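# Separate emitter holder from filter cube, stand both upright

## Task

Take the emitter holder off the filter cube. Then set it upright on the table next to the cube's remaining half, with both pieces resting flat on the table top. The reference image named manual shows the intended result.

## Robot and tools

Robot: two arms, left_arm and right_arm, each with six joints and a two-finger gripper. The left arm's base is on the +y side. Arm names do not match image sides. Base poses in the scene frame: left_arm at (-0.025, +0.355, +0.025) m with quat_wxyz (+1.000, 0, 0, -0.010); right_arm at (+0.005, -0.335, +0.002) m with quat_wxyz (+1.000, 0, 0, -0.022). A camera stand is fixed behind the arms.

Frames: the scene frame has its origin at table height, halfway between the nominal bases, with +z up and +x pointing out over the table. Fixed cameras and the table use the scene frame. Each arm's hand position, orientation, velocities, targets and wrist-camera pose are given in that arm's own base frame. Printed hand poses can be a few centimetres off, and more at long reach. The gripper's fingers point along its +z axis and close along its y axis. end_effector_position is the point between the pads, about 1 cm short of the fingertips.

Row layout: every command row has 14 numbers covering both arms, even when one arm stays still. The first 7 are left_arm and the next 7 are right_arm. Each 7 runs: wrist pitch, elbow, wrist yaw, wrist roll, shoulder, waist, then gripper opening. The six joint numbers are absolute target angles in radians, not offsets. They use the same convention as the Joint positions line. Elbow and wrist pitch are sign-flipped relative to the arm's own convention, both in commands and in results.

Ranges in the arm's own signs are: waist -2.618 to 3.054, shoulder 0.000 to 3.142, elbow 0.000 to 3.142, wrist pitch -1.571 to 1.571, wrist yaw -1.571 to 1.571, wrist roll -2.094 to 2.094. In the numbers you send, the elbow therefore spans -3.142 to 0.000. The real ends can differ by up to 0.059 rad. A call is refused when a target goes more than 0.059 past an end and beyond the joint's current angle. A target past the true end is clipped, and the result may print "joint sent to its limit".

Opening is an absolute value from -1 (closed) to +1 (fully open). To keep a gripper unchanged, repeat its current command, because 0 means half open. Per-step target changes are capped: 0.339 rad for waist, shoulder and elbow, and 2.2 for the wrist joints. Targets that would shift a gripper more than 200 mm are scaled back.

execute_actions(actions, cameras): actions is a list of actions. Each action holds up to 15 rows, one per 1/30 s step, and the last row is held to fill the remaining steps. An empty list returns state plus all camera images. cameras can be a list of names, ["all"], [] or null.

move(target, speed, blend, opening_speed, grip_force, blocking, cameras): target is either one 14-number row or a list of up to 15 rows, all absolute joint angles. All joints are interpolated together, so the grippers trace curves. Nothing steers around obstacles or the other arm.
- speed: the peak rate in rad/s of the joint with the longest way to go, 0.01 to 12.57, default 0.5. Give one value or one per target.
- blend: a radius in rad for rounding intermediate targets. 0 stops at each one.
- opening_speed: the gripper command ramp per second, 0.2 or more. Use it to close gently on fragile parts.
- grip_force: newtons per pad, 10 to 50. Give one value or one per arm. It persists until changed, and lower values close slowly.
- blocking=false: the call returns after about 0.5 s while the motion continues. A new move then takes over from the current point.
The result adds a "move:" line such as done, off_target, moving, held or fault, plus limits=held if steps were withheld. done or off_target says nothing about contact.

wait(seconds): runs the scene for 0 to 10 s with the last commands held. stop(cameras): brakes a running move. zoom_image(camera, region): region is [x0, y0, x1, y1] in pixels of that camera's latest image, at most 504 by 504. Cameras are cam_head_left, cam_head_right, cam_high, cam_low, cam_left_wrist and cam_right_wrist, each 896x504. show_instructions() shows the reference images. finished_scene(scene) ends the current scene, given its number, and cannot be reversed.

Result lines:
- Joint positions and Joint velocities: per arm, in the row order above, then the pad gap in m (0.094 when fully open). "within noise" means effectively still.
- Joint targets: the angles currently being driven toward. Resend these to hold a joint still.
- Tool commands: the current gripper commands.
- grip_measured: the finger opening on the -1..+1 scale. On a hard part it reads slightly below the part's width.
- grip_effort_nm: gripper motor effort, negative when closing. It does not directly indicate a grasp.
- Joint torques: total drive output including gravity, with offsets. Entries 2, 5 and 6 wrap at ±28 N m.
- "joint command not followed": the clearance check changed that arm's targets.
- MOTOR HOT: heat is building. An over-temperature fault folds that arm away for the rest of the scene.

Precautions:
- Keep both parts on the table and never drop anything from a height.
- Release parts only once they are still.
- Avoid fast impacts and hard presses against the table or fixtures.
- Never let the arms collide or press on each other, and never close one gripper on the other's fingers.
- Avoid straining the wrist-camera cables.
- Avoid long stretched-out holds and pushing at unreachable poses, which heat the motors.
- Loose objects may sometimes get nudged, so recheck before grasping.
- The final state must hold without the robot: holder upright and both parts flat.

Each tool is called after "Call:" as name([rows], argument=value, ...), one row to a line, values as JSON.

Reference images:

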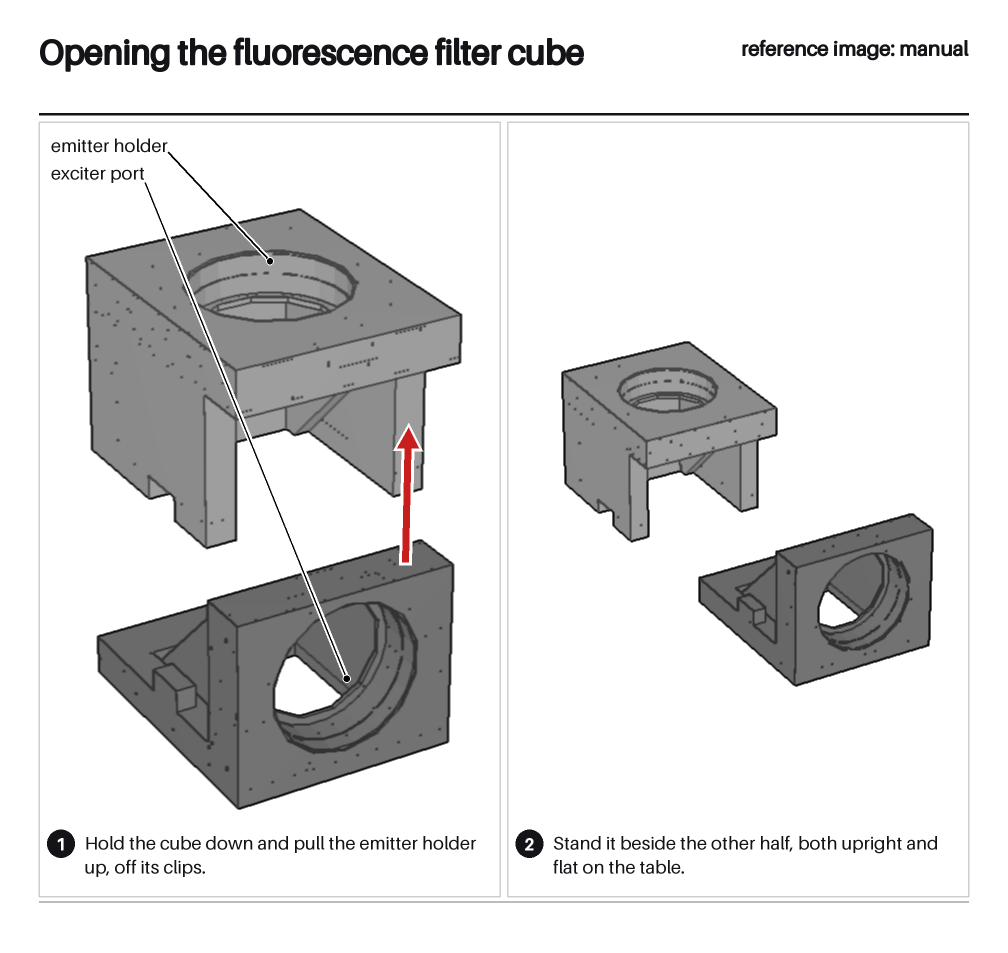

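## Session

Call:
execute_actions(actions=[])

Call:
zoom_image(camera="cam_head_left", region=[300, 180, 600, 350])

Scene clock: 0.00 s.
left_arm: end_effector_position=(+0.4084, +0.0349, +0.1149) grip_measured=+1.000 grip_effort_nm=n/a end_effector_quat_wxyz=(+0.593, -0.059, +0.802, +0.043) | right_arm: end_effector_position=(+0.4151, -0.0041, +0.1259) grip_measured=+1.000 grip_effort_nm=n/a end_effector_quat_wxyz=(+0.620, +0.004, +0.781, -0.073)
Joint names: [wrist pitch, elbow, wrist yaw, wrist roll, shoulder, waist]
Joint positions: left_arm=[-0.821 -0.413 -0.105 -0.033 1.532 0.037 0.094] | right_arm=[-0.935 -0.41 0.186 -0.069 1.571 0.068 0.094]
Joint velocities: within noise
Joint torques (N m): no reading
Heat: left arm: 23 °C; right arm: 23 °C.
Joint targets: left_arm=[-0.818 -0.419 -0.105 -0.034 1.526 0.037] | right_arm=[-0.935 -0.417 0.188 -0.069 1.563 0.068]
Tool commands: left_gripper/opening=+1.0 right_gripper/opening=+1.0

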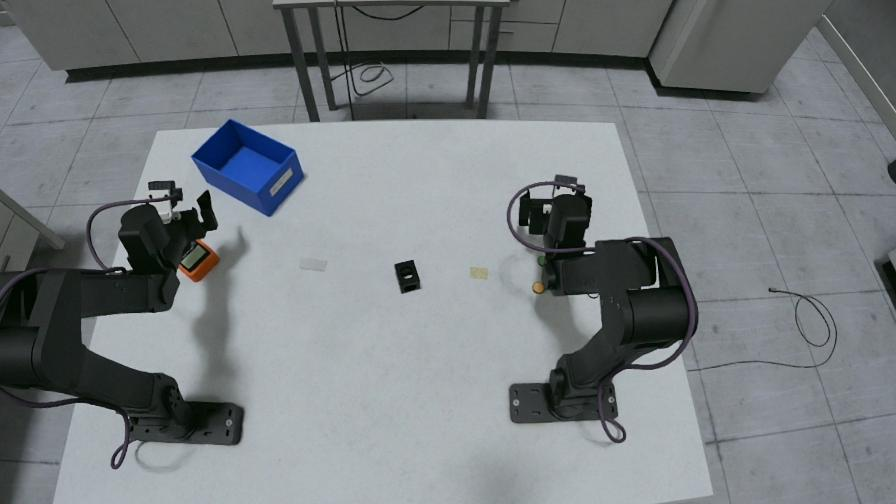

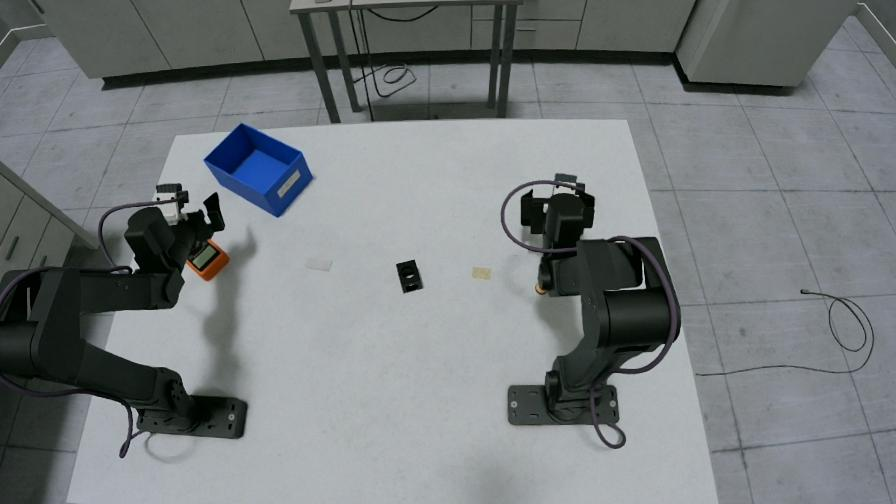

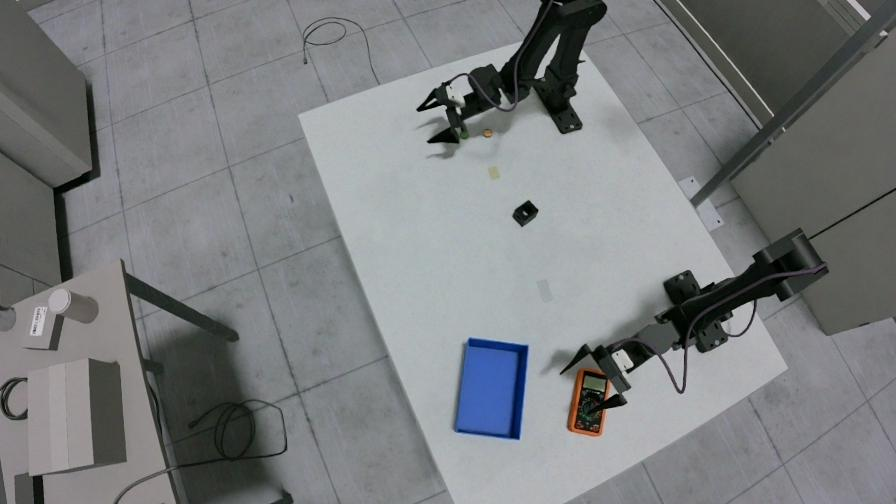

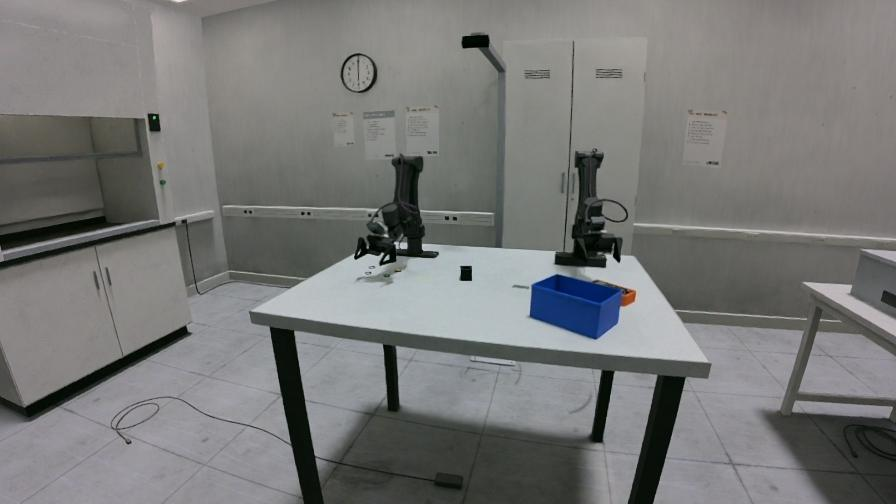

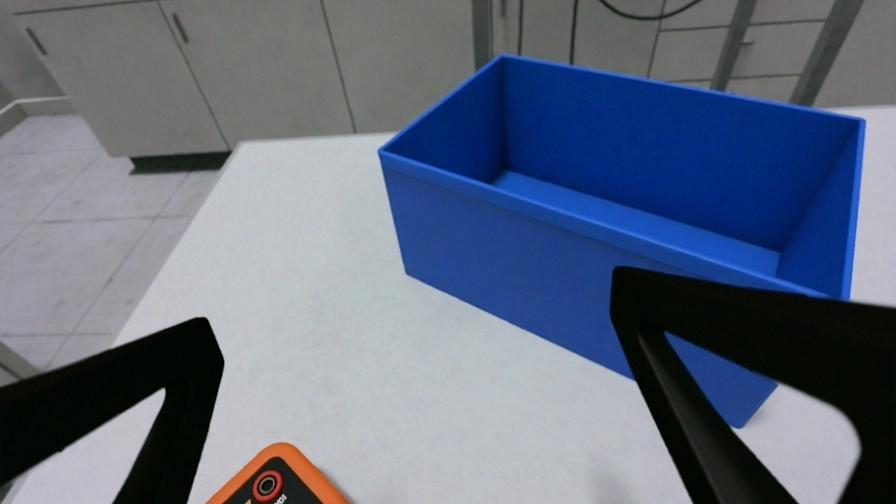

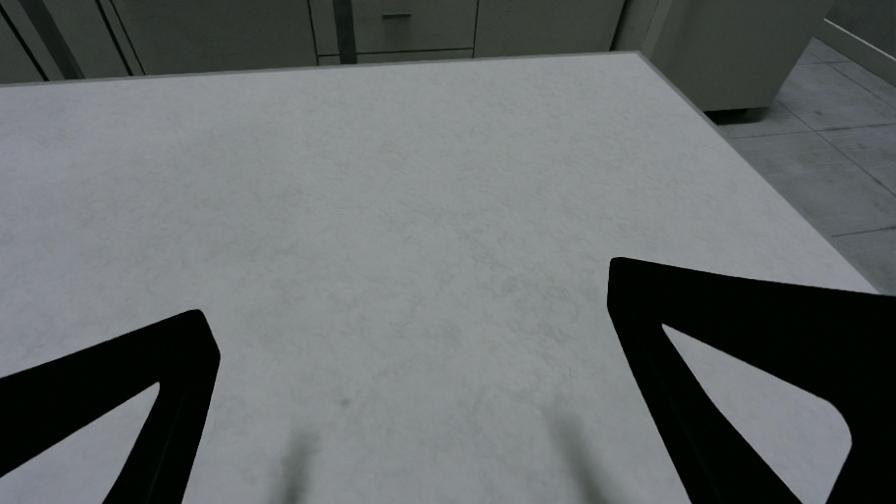

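Scaled by 1.680 from the camera's 896x504 image, which has a finer 1280x720 frame.

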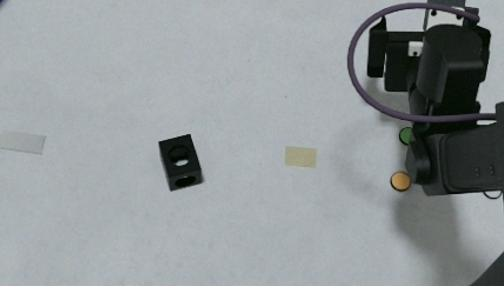

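Call:
zoom_image(camera="cam_head_left", region=[380, 240, 440, 310])

Call:
zoom_image(camera="cam_high", region=[490, 180, 560, 240])

Call:
zoom_image(camera="cam_low", region=[440, 250, 500, 290])

Scaled by 7.200 from the camera's 896x504 image, which has a finer 1280x720 frame.

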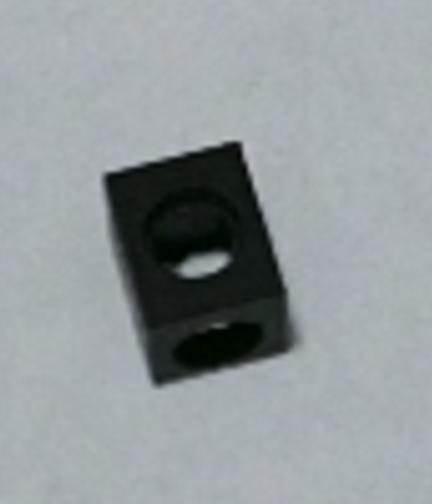

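Scaled by 7.200 from the camera's 896x504 image, which has a finer 1280x720 frame.

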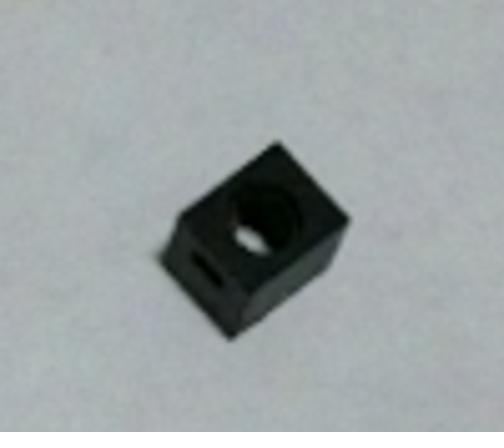

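Scaled by 8.400 from the camera's 896x504 image, which has a finer 1280x720 frame.

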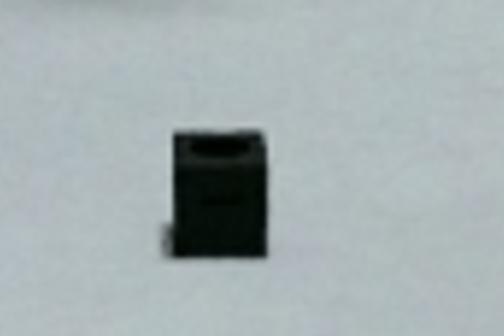

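Call:
move([
  [-0.6,-0.85,-0.5,-0.4,1.65,-0.75,1,1.475,-2.125,0,0.50,2.20,0.841,1],
  [-0.332,-0.847,-0.976,-0.764,2.036,-1.46,1,1.475,-2.125,0,0.50,2.20,0.841,1],
], speed=1.1, blend=0.2, cameras=["cam_head_left","cam_right_wrist","cam_left_wrist"])

Scene clock: 5.87 s.
left_arm: end_effector_position=(+0.3890, -0.2894, +0.1862) grip_measured=+1.000 grip_effort_nm=0.05 end_effector_quat_wxyz=(+0.605, -0.005, +0.773, -0.189) | right_arm: end_effector_position=(+0.3149, +0.3343, +0.1220) grip_measured=+1.000 grip_effort_nm=0.01 end_effector_quat_wxyz=(+0.071, -0.179, +0.980, +0.045)
Joint names: [wrist pitch, elbow, wrist yaw, wrist roll, shoulder, waist]
Joint positions: left_arm=[-0.62 -0.83 -0.519 -0.423 1.677 -0.827 0.094] | right_arm=[1.289 -2.048 0.012 0.455 2.163 0.818 0.094]
Joint torques (N m): left_arm=[-1.93 -5.18 -0.16 0.02 -7.15 0.59] | right_arm=[-0.51 -6.17 -0.01 -0.01 -11.86 -0.42]
Heat: left arm: 24 °C; right arm: 23 °C.
Joint targets: left_arm=[-0.616 -0.828 -0.525 -0.419 1.675 -0.821] | right_arm=[1.293 -2.050 0.012 0.455 2.161 0.814]
move: held (left_arm, right_arm; a check stopped the path); path passed 0 of 2 targets; limits=held; left_arm: the waist is farthest, 0.633 rad from its target; right_arm: the wrist pitch is farthest, 0.186 rad from its target
joint command not followed: on one or more control steps a check withheld the commanded joint targets of the left arm, and it was not sent them on those steps.
cause: the commanded joint targets, or the way to them, would bring a part of the robot too close to another arm (this arm's fingers and the right arm's wrist (the part past the wrist yaw), along the way the arms are being sent, or toward where that arm still pushes).
joint command not followed: on one or more control steps a check withheld the commanded joint targets of the right arm, and it was not sent them on those steps.
cause: the commanded joint targets, or the way to them, would bring a part of the robot too close to another arm (this arm's wrist (the part past the wrist pitch) and the left arm's fingers, 24 mm apart when this arm was first held).
Images, in order (width x height): cam_head_left 896x504, cam_left_wrist 896x504, cam_right_wrist 896x504.

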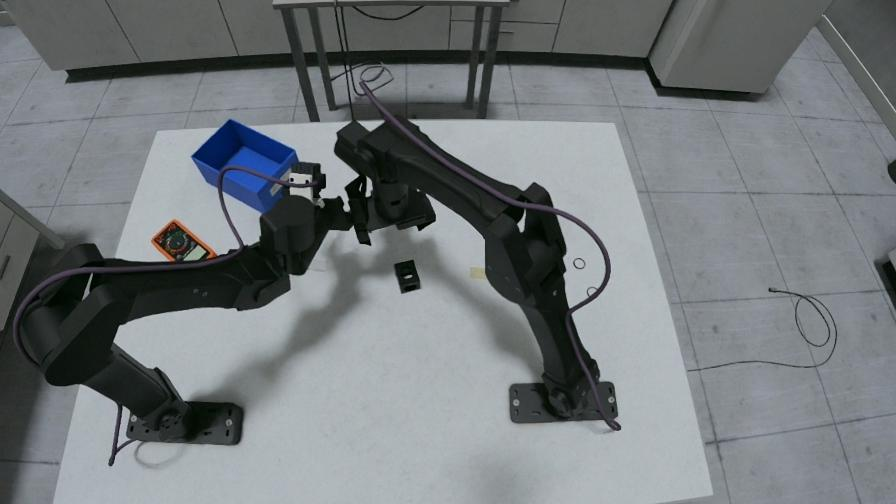

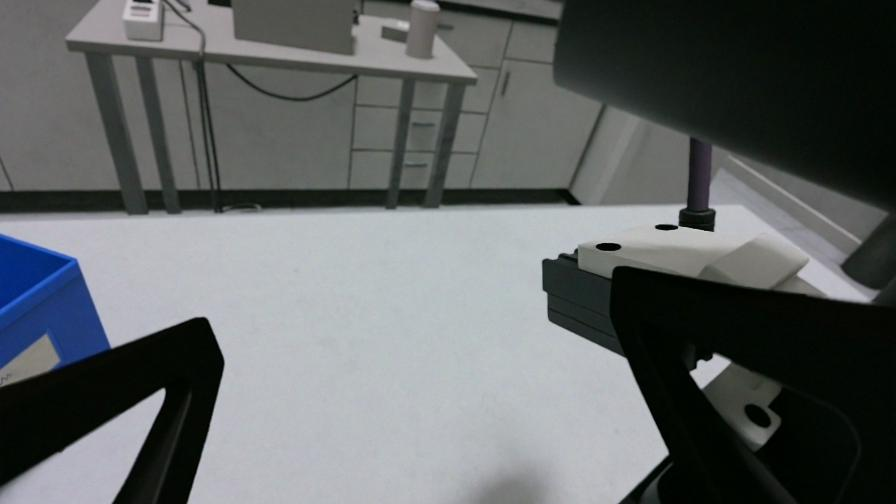

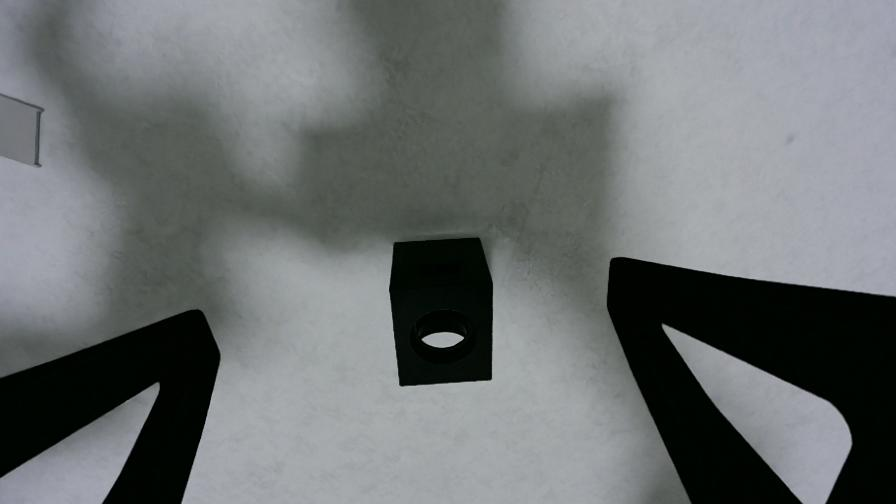

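Call:
move([
  [0.0,-1.2,-0.5,-0.4,1.35,-0.5,1,1.293,-2.05,0.012,0.455,2.161,0.814,1],
  [0.0,-1.2,-0.7,-0.5,1.35,-0.9,1,1.475,-2.12,0,0.50,2.20,0.841,1],
], speed=0.8, blend=0.1, cameras=["cam_head_left","cam_right_wrist"])

Scene clock: 6.97 s.
left_arm: end_effector_position=(+0.3900, -0.2879, +0.1859) grip_measured=+1.000 grip_effort_nm=0.05 end_effector_quat_wxyz=(+0.605, -0.006, +0.773, -0.188) | right_arm: end_effector_position=(+0.3149, +0.3343, +0.1220) grip_measured=+1.000 grip_effort_nm=0.01 end_effector_quat_wxyz=(+0.071, -0.179, +0.980, +0.045)
Joint names: [wrist pitch, elbow, wrist yaw, wrist roll, shoulder, waist]
Joint positions: left_arm=[-0.619 -0.83 -0.519 -0.423 1.677 -0.824 0.094] | right_arm=[1.288 -2.048 0.012 0.455 2.163 0.818 0.094]
Joint torques (N m): left_arm=[-1.98 -5.35 -0.11 -0.02 -6.97 0.06] | right_arm=[-0.53 -6.19 0 -0.02 -11.81 -0.43]
Heat: left arm: 25 °C; right arm: 24 °C.
Joint targets: left_arm=[-0.619 -0.830 -0.519 -0.423 1.677 -0.824] | right_arm=[1.293 -2.050 0.012 0.455 2.161 0.814]
move: held (left_arm; a check stopped the path), off_target (right_arm; braked when a check withheld steps of left_arm); path passed 0 of 2 targets; limits=held; left_arm: the wrist pitch is farthest, 0.619 rad from its target; right_arm: the wrist pitch is farthest, 0.187 rad from its target
joint command not followed: on one or more control steps a check withheld the commanded joint targets of the left arm, and it was not sent them on those steps.
cause: the commanded joint targets, or the way to them, would bring a part of the robot too close to another arm (this arm's fingers and the right arm's wrist (the part past the wrist pitch), where that arm would come to rest).
Images, in order (width x height): cam_head_left 896x504, cam_right_wrist 896x504.

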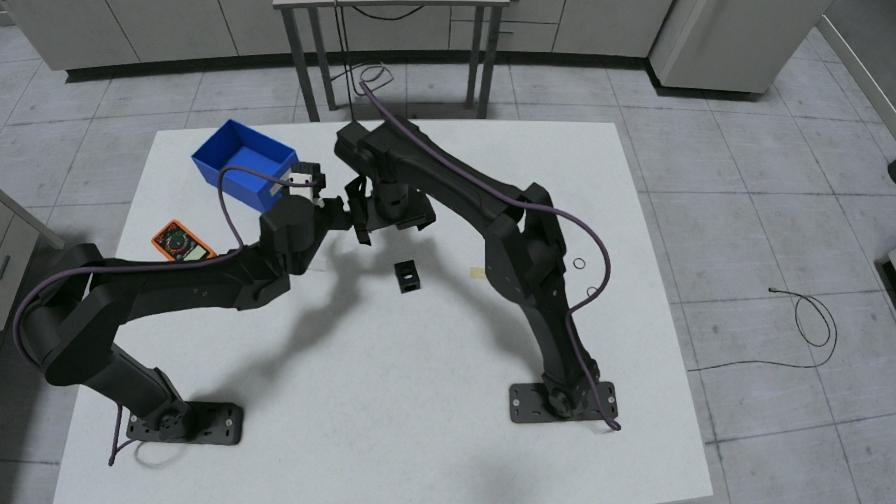

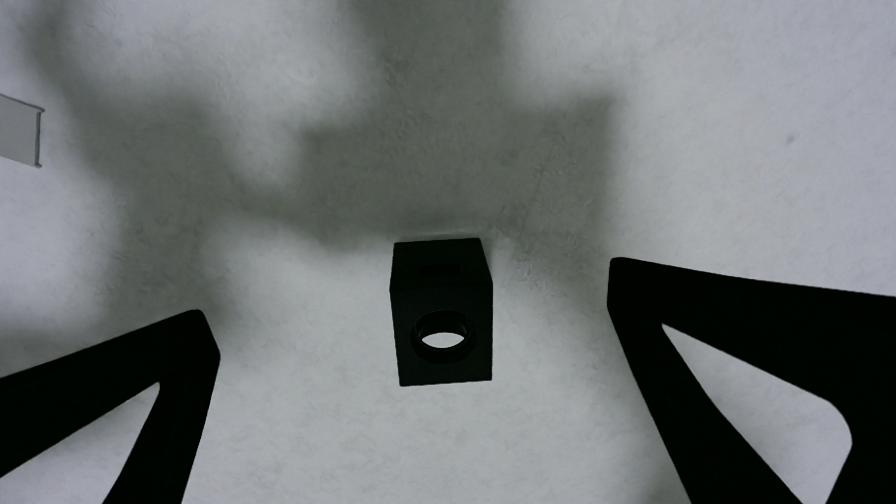

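Call:
move([
  [-0.619,-0.83,-0.519,-0.423,1.677,-0.55,1,1.293,-2.05,0.012,0.455,2.161,0.814,1],
  [0.0,-1.2,-0.7,-0.5,1.3,-0.6,1,1.293,-2.05,0.012,0.455,2.161,0.814,1],
], speed=0.8, blend=0.05, cameras=["cam_head_left"])

Scene clock: 9.33 s.
left_arm: end_effector_position=(+0.4046, -0.1320, +0.3801) grip_measured=+1.000 grip_effort_nm=0.05 end_effector_quat_wxyz=(+0.669, -0.191, +0.711, -0.107) | right_arm: end_effector_position=(+0.3151, +0.3346, +0.1221) grip_measured=+1.000 grip_effort_nm=0.01 end_effector_quat_wxyz=(+0.071, -0.179, +0.980, +0.045)
Joint names: [wrist pitch, elbow, wrist yaw, wrist roll, shoulder, waist]
Joint positions: left_arm=[-0.015 -1.183 -0.694 -0.491 1.307 -0.592 0.094] | right_arm=[1.287 -2.048 0.012 0.455 2.163 0.818 0.094]
Joint torques (N m): left_arm=[-1.75 -7.35 -0.07 -0.14 -4.9 -0.58] | right_arm=[-0.53 -6.27 0.01 -0.02 -11.82 -0.38]
Heat: left arm: 25 °C; right arm: 24 °C.
Joint targets: left_arm=[0.000 -1.200 -0.700 -0.500 1.300 -0.600] | right_arm=[1.293 -2.050 0.012 0.455 2.161 0.814]
move: done
Images, in order (width x height): cam_head_left 896x504.

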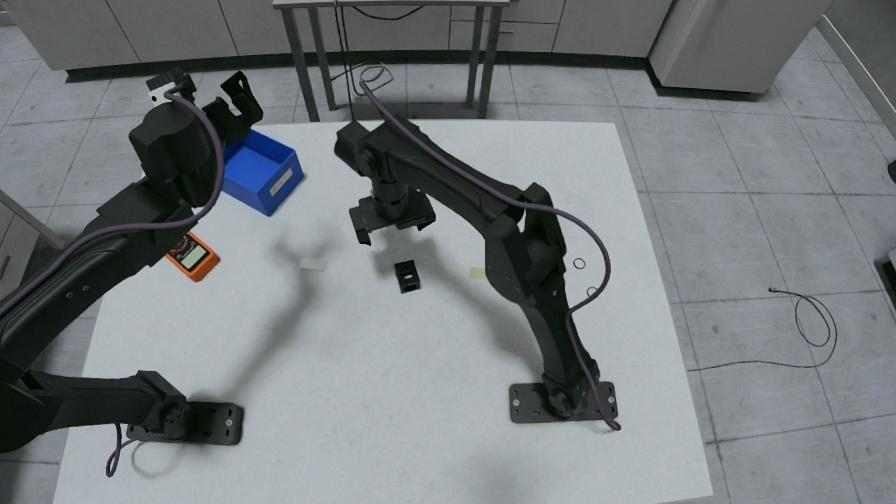

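Call:
move(target=[0.0,-1.2,-0.7,-0.5,1.3,-0.6,1,1.308,-1.922,0,0.552,2.16,0.862,1], speed=0.4, cameras=["cam_right_wrist"])

Scene clock: 11.47 s.
left_arm: end_effector_position=(+0.4046, -0.1320, +0.3802) grip_measured=+1.000 grip_effort_nm=0.05 end_effector_quat_wxyz=(+0.669, -0.192, +0.711, -0.107) | right_arm: end_effector_position=(+0.2816, +0.3283, +0.0892) grip_measured=+1.000 grip_effort_nm=0.01 end_effector_quat_wxyz=(+0.020, -0.158, +0.987, +0.017)
Joint names: [wrist pitch, elbow, wrist yaw, wrist roll, shoulder, waist]
Joint positions: left_arm=[-0.015 -1.183 -0.694 -0.492 1.307 -0.592 0.094] | right_arm=[1.286 -1.931 0 0.542 2.163 0.86 0.094]
Joint torques (N m): left_arm=[-1.75 -7.41 -0.12 -0.12 -4.86 -0.58] | right_arm=[-0.15 -5.09 -0.01 0.09 -11.77 0.12]
Heat: left arm: 25 °C; right arm: 25 °C.
Joint targets: left_arm=[0.000 -1.200 -0.700 -0.500 1.300 -0.600] | right_arm=[1.308 -1.922 0.000 0.552 2.160 0.862]
move: done
Images, in order (width x height): cam_right_wrist 896x504.

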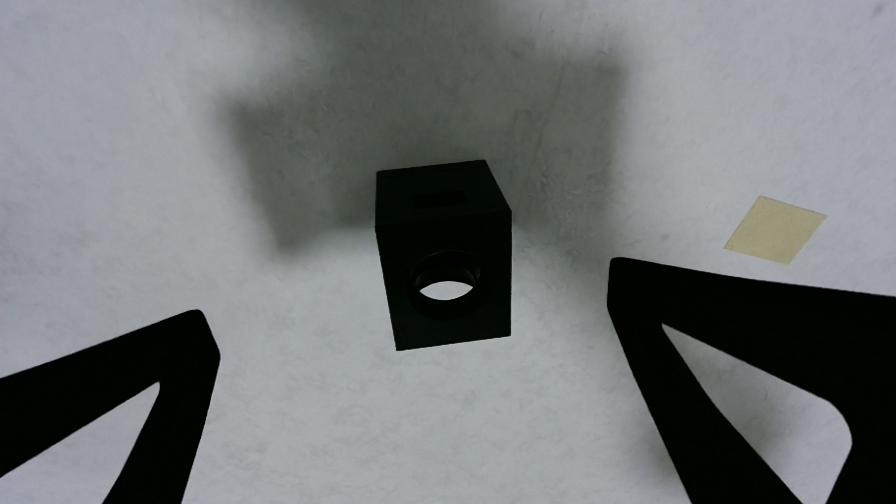

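Call:
move(target=[0.0,-1.2,-0.7,-0.5,1.3,-0.6,1,1.272,-1.822,0,0.550,2.115,0.867,1], speed=0.3, cameras=["cam_right_wrist"])

Scene clock: 13.43 s.
left_arm: end_effector_position=(+0.4046, -0.1320, +0.3802) grip_measured=+1.000 grip_effort_nm=0.06 end_effector_quat_wxyz=(+0.669, -0.192, +0.711, -0.107) | right_arm: end_effector_position=(+0.2682, +0.3127, +0.0659) grip_measured=+1.000 grip_effort_nm=0.01 end_effector_quat_wxyz=(-0.008, -0.158, +0.987, -0.007)
Joint names: [wrist pitch, elbow, wrist yaw, wrist roll, shoulder, waist]
Joint positions: left_arm=[-0.015 -1.183 -0.694 -0.492 1.307 -0.592 0.094] | right_arm=[1.265 -1.831 0 0.542 2.158 0.86 0.094]
Joint torques (N m): left_arm=[-1.77 -7.41 -0.13 -0.13 -4.92 -0.58] | right_arm=[-0.14 -4.92 -0.02 0.06 -15.02 0.54]
Heat: left arm: 25 °C; right arm: 26 °C.
Joint targets: left_arm=[0.000 -1.200 -0.700 -0.500 1.300 -0.600] | right_arm=[1.272 -1.822 0.000 0.550 2.115 0.867]
move: off_target (right_arm); right_arm: the shoulder is farthest, 0.043 rad from its target
Images, in order (width x height): cam_right_wrist 896x504.

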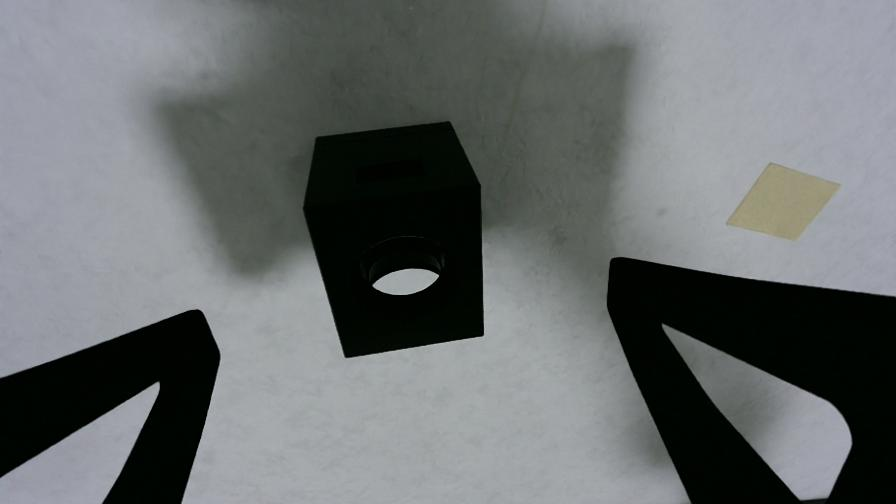

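Call:
move(target=[0.0,-1.2,-0.7,-0.5,1.3,-0.6,1,1.190,-1.793,0,0.541,2.200,0.845,1], speed=0.3, cameras=["cam_right_wrist"])

Scene clock: 15.23 s.
left_arm: end_effector_position=(+0.4046, -0.1320, +0.3802) grip_measured=+1.000 grip_effort_nm=0.05 end_effector_quat_wxyz=(+0.669, -0.192, +0.711, -0.107) | right_arm: end_effector_position=(+0.2770, +0.3188, +0.0474) grip_measured=+1.000 grip_effort_nm=0.01 end_effector_quat_wxyz=(+0.001, -0.155, +0.988, +0.001)
Joint names: [wrist pitch, elbow, wrist yaw, wrist roll, shoulder, waist]
Joint positions: left_arm=[-0.015 -1.183 -0.694 -0.492 1.307 -0.592 0.094] | right_arm=[1.184 -1.801 0 0.542 2.186 0.853 0.094]
Joint torques (N m): left_arm=[-1.76 -7.41 -0.11 -0.11 -4.92 -0.57] | right_arm=[-0.22 -5 0 -0.03 -10.43 -0.75]
Heat: left arm: 25 °C; right arm: 26 °C.
Joint targets: left_arm=[0.000 -1.200 -0.700 -0.500 1.300 -0.600] | right_arm=[1.190 -1.793 0.000 0.541 2.200 0.845]
move: done
Images, in order (width x height): cam_right_wrist 896x504.

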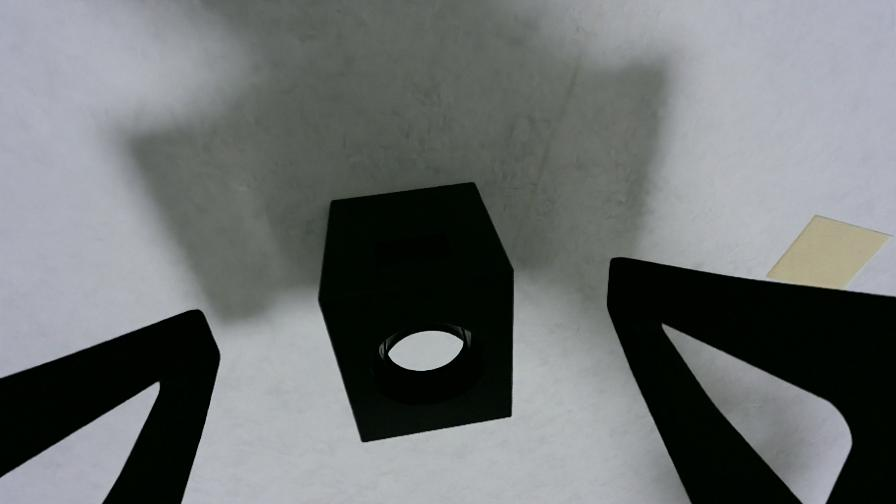

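Call:
move(target=[0.0,-1.2,-0.7,-0.5,1.3,-0.6,1,1.190,-1.793,0,0.541,2.200,0.845,-0.3], opening_speed=0.7, grip_force=[50,50], cameras=["cam_right_wrist"])

Scene clock: 17.57 s.
left_arm: end_effector_position=(+0.4046, -0.1320, +0.3802) grip_measured=+1.000 grip_effort_nm=0.05 end_effector_quat_wxyz=(+0.669, -0.192, +0.711, -0.107) | right_arm: end_effector_position=(+0.2776, +0.3185, +0.0474) grip_measured=-0.176 grip_effort_nm=-1.01 end_effector_quat_wxyz=(+0.001, -0.154, +0.988, +0.001)
Joint names: [wrist pitch, elbow, wrist yaw, wrist roll, shoulder, waist]
Joint positions: left_arm=[-0.015 -1.183 -0.694 -0.492 1.307 -0.592 0.094] | right_arm=[1.183 -1.801 0 0.542 2.186 0.852 0.039]
Joint torques (N m): left_arm=[-1.77 -7.39 -0.13 -0.11 -4.86 -0.53] | right_arm=[-0.19 -5.04 -0.01 -0.04 -10.4 -0.59]
Heat: left arm: 25 °C; right arm: 26 °C.
Joint targets: left_arm=[0.000 -1.200 -0.700 -0.500 1.300 -0.600] | right_arm=[1.190 -1.793 0.000 0.541 2.200 0.845]
move: done
Images, in order (width x height): cam_right_wrist 896x504.

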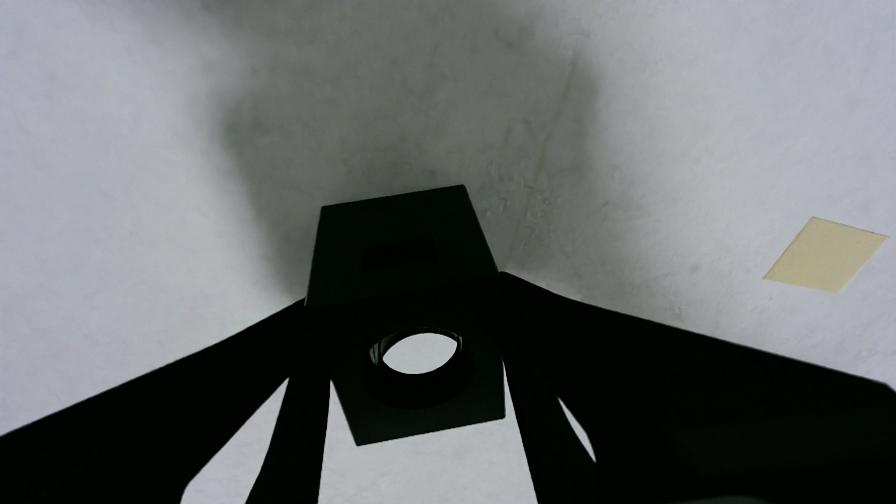

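Call:
move([
  [0.0,-1.2,-0.9,-0.7,0.95,-0.7,1,1.33,-1.93,0,0.541,2.165,0.845,-0.3],
  [-0.2,-0.9,-0.976,-0.764,1.1,-1.35,1,1.255,-1.745,0,1.03,2.035,0.805,-0.3],
], speed=[0.5,0.6], blend=0.03, cameras=["cam_head_left","cam_right_wrist"])

Scene clock: 21.77 s.
left_arm: end_effector_position=(+0.2183, -0.2826, +0.3665) grip_measured=+1.000 grip_effort_nm=0.05 end_effector_quat_wxyz=(+0.597, -0.134, +0.694, -0.379) | right_arm: end_effector_position=(+0.2749, +0.2918, +0.0757) grip_measured=-0.176 grip_effort_nm=-1.02 end_effector_quat_wxyz=(+0.001, +0.103, +0.995, +0.001)
Joint names: [wrist pitch, elbow, wrist yaw, wrist roll, shoulder, waist]
Joint positions: left_arm=[-0.189 -0.909 -0.971 -0.757 1.099 -1.346 0.094] | right_arm=[1.239 -1.754 0 1.018 2.083 0.813 0.039]
Joint torques (N m): left_arm=[-1.85 -5.31 -0.1 -0.1 -2.45 -0.24] | right_arm=[-0.12 -5.04 -0.02 0.11 -14.78 -0.72]
Heat: left arm: 26 °C; right arm: 27 °C.
Joint targets: left_arm=[-0.200 -0.900 -0.976 -0.764 1.100 -1.350] | right_arm=[1.255 -1.745 0.000 1.030 2.035 0.805]
move: off_target (right_arm); right_arm: the shoulder is farthest, 0.048 rad from its target
Images, in order (width x height): cam_head_left 896x504, cam_right_wrist 896x504.

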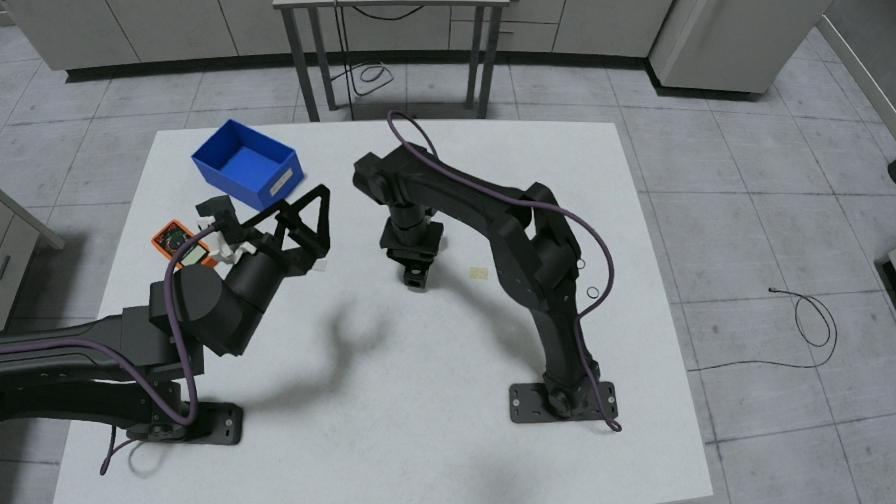

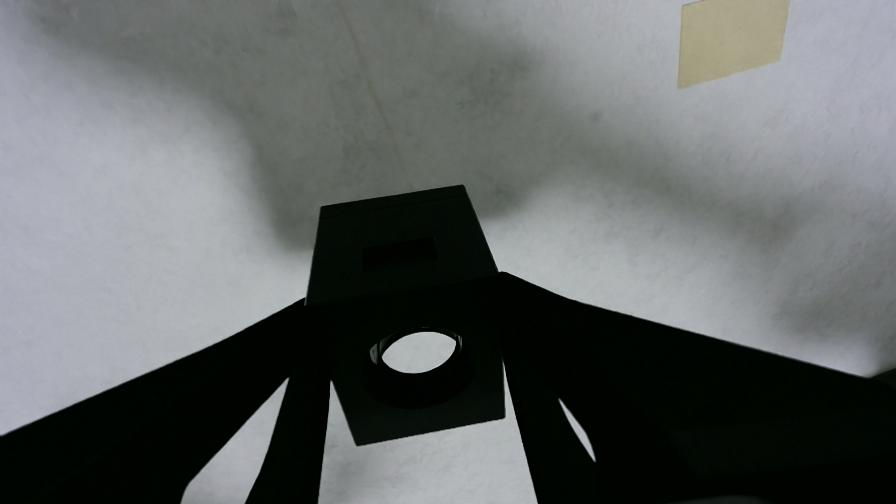

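Call:
move([
  [-0.25,-0.87,-0.976,-0.764,1.6,-1.46,1,1.20,-1.70,0,1.018,2.035,0.797,-0.3],
  [-0.332,-0.847,-0.976,-0.764,2.036,-1.46,1,1.154,-1.644,0,1.018,2.035,0.797,-0.3],
], speed=0.5, blend=0.03, cameras=["cam_head_left","cam_left_wrist","cam_low"])

Call:
zoom_image(camera="cam_low", region=[430, 230, 500, 290])

Scene clock: 25.03 s.
left_arm: end_effector_position=(+0.1951, -0.3794, +0.0244) grip_measured=+1.000 grip_effort_nm=0.05 end_effector_quat_wxyz=(+0.529, +0.129, +0.835, -0.083) | right_arm: end_effector_position=(+0.2737, +0.2878, +0.0507) grip_measured=-0.176 grip_effort_nm=-1.02 end_effector_quat_wxyz=(+0.000, +0.105, +0.994, +0.001)
Joint names: [wrist pitch, elbow, wrist yaw, wrist roll, shoulder, waist]
Joint positions: left_arm=[-0.318 -0.852 -0.969 -0.758 2.022 -1.454 0.094] | right_arm=[1.139 -1.652 -0.001 1.019 2.082 0.808 0.039]
Joint torques (N m): left_arm=[-1.55 -3.45 -0.46 -0.1 -7.28 -0.42] | right_arm=[-0.12 -4.94 -0.01 -0.01 -14.68 -0.94]
Heat: left arm: 26 °C; right arm: 27 °C.
Joint targets: left_arm=[-0.332 -0.847 -0.976 -0.764 2.036 -1.460] | right_arm=[1.154 -1.644 0.000 1.018 2.035 0.797]
move: off_target (right_arm); right_arm: the shoulder is farthest, 0.047 rad from its target
Images, in order (width x height): cam_head_left 896x504, cam_low 896x504, cam_left_wrist 896x504.

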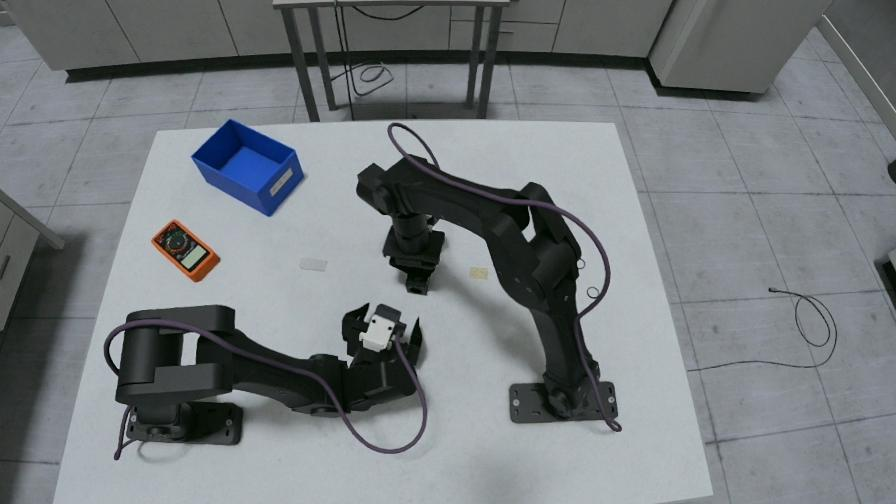

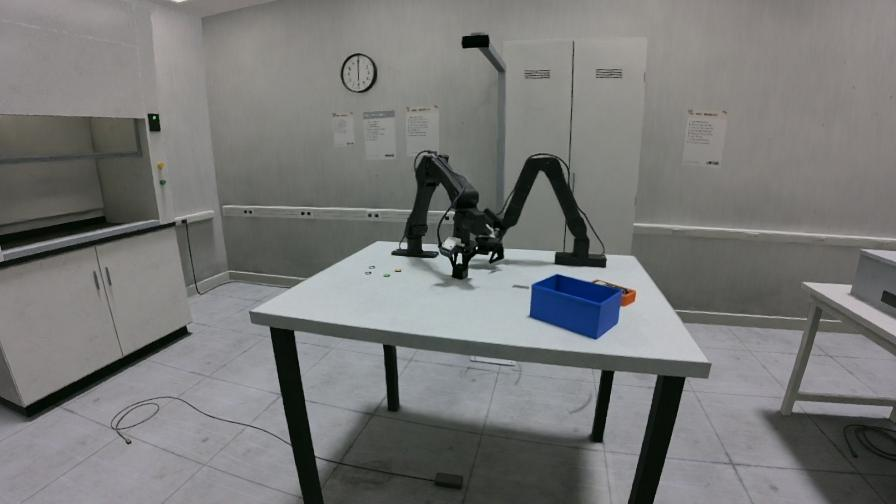

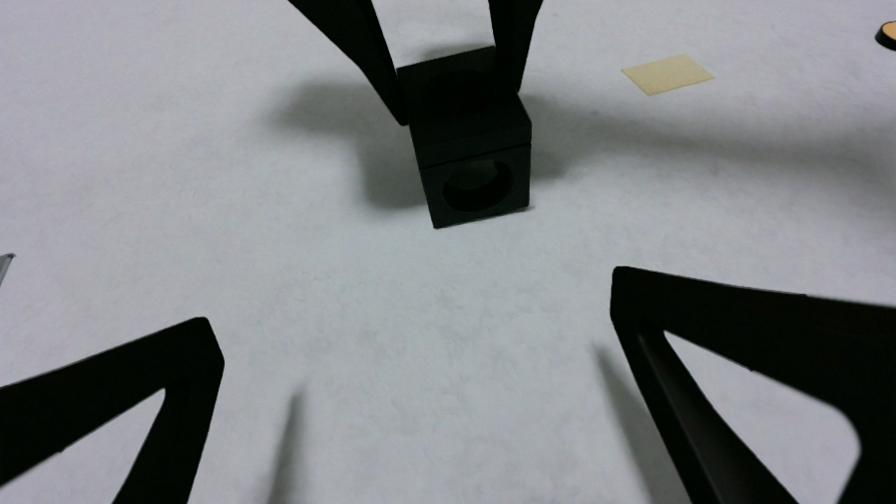

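Scaled by 7.200 from the camera's 896x504 image, which has a finer 1280x720 frame.

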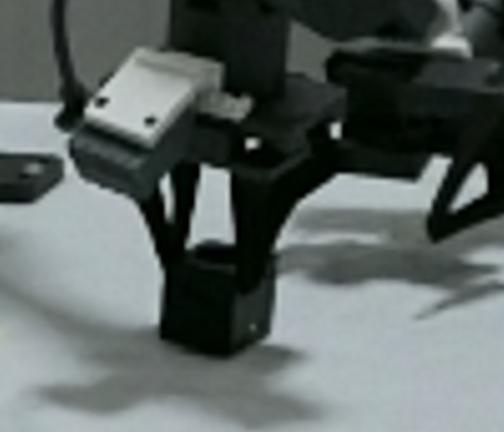

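Call:
move([
  [-0.332,-0.847,-0.976,-0.764,2.036,-1.46,1,1.154,-1.644,0,1.085,2.035,0.797,-0.3],
  [-0.332,-0.847,-0.976,-0.764,2.036,-1.46,1,1.140,-1.630,0,1.085,2.035,0.797,-0.3],
], speed=0.15, cameras=["cam_left_wrist","cam_low"])

Call:
zoom_image(camera="cam_low", region=[430, 230, 500, 290])

Scene clock: 27.07 s.
left_arm: end_effector_position=(+0.1951, -0.3795, +0.0245) grip_measured=+1.000 grip_effort_nm=0.05 end_effector_quat_wxyz=(+0.529, +0.128, +0.835, -0.083) | right_arm: end_effector_position=(+0.2733, +0.2880, +0.0492) grip_measured=-0.176 grip_effort_nm=-1.02 end_effector_quat_wxyz=(+0.001, +0.133, +0.991, +0.003)
Joint names: [wrist pitch, elbow, wrist yaw, wrist roll, shoulder, waist]
Joint positions: left_arm=[-0.319 -0.852 -0.969 -0.758 2.022 -1.454 0.094] | right_arm=[1.127 -1.641 -0.003 1.074 2.079 0.808 0.039]
Joint torques (N m): left_arm=[-1.57 -3.41 -0.45 -0.1 -7.23 -0.4] | right_arm=[-0.13 -4.72 0.04 0.11 -14.38 -1.03]
Heat: left arm: 26 °C; right arm: 27 °C.
Joint targets: left_arm=[-0.332 -0.847 -0.976 -0.764 2.036 -1.460] | right_arm=[1.140 -1.630 0.000 1.085 2.035 0.797]
move: off_target (right_arm); right_arm: the shoulder is farthest, 0.044 rad from its target
Images, in order (width x height): cam_low 896x504, cam_left_wrist 896x504.

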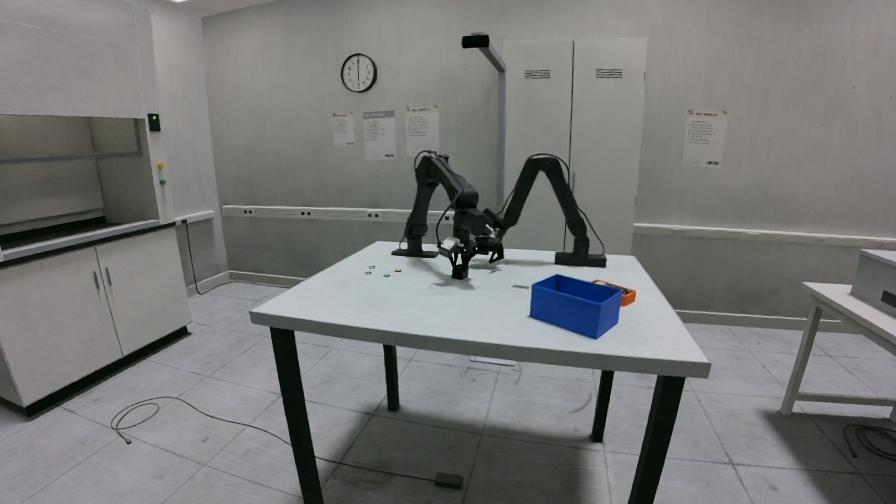

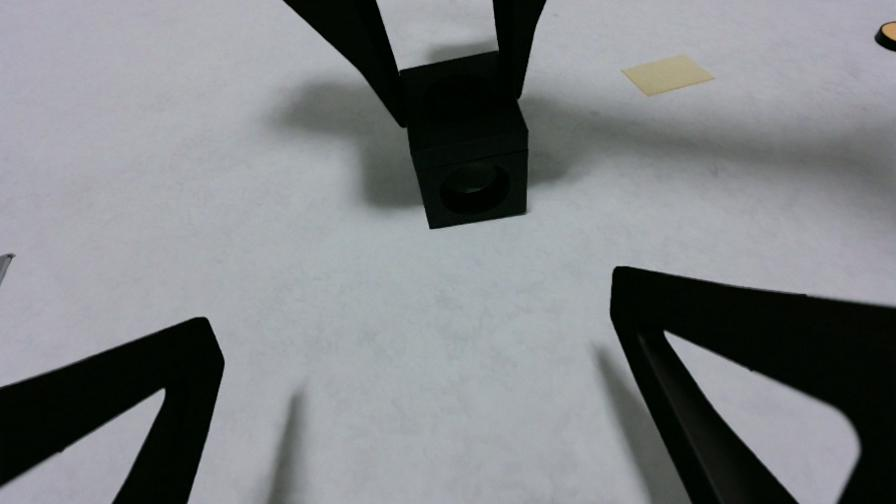

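Scaled by 7.200 from the camera's 896x504 image, which has a finer 1280x720 frame.

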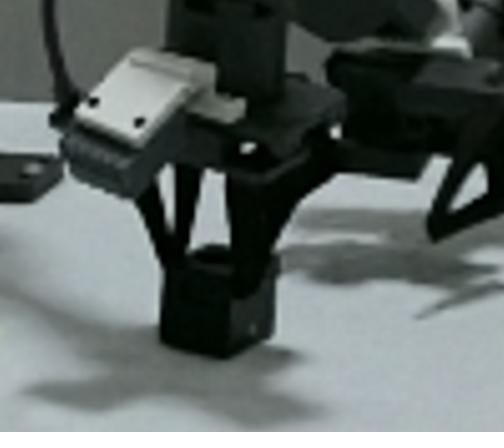

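Call:
move(target=[-0.332,-0.847,-0.976,-0.764,2.036,-1.46,1,1.126,-1.615,0,1.085,2.035,0.797,-0.3], speed=0.1, cameras=["cam_left_wrist"])

Scene clock: 28.13 s.
left_arm: end_effector_position=(+0.1951, -0.3795, +0.0245) grip_measured=+1.000 grip_effort_nm=0.05 end_effector_quat_wxyz=(+0.529, +0.128, +0.835, -0.083) | right_arm: end_effector_position=(+0.2725, +0.2883, +0.0489) grip_measured=-0.176 grip_effort_nm=-1.02 end_effector_quat_wxyz=(+0.001, +0.133, +0.991, +0.007)
Joint names: [wrist pitch, elbow, wrist yaw, wrist roll, shoulder, waist]
Joint positions: left_arm=[-0.319 -0.852 -0.969 -0.758 2.022 -1.454 0.094] | right_arm=[1.116 -1.628 -0.007 1.074 2.071 0.808 0.039]
Joint torques (N m): left_arm=[-1.56 -3.38 -0.45 -0.09 -7.28 -0.43] | right_arm=[-0.18 -4.41 0.04 0.11 -13.67 -0.98]
Heat: left arm: 26 °C; right arm: 27 °C.
Joint targets: left_arm=[-0.332 -0.847 -0.976 -0.764 2.036 -1.460] | right_arm=[1.126 -1.615 0.000 1.085 2.035 0.797]
move: off_target (right_arm); right_arm: the shoulder is farthest, 0.036 rad from its target
Images, in order (width x height): cam_left_wrist 896x504.

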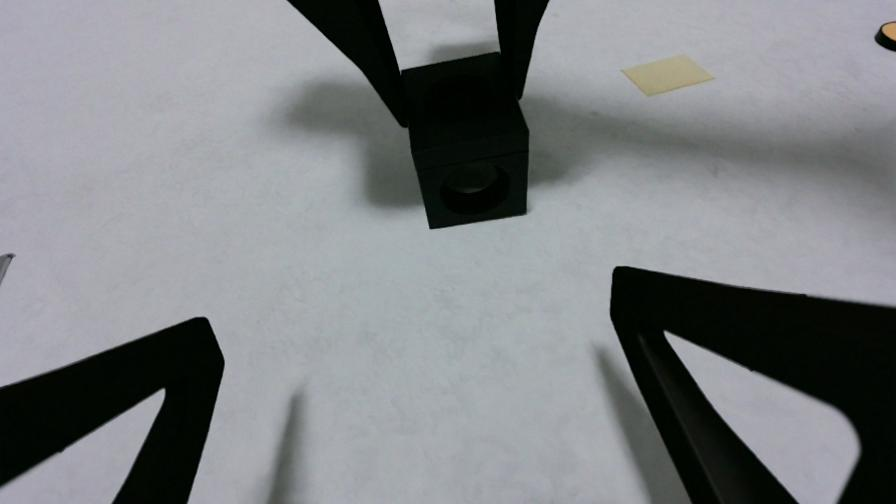

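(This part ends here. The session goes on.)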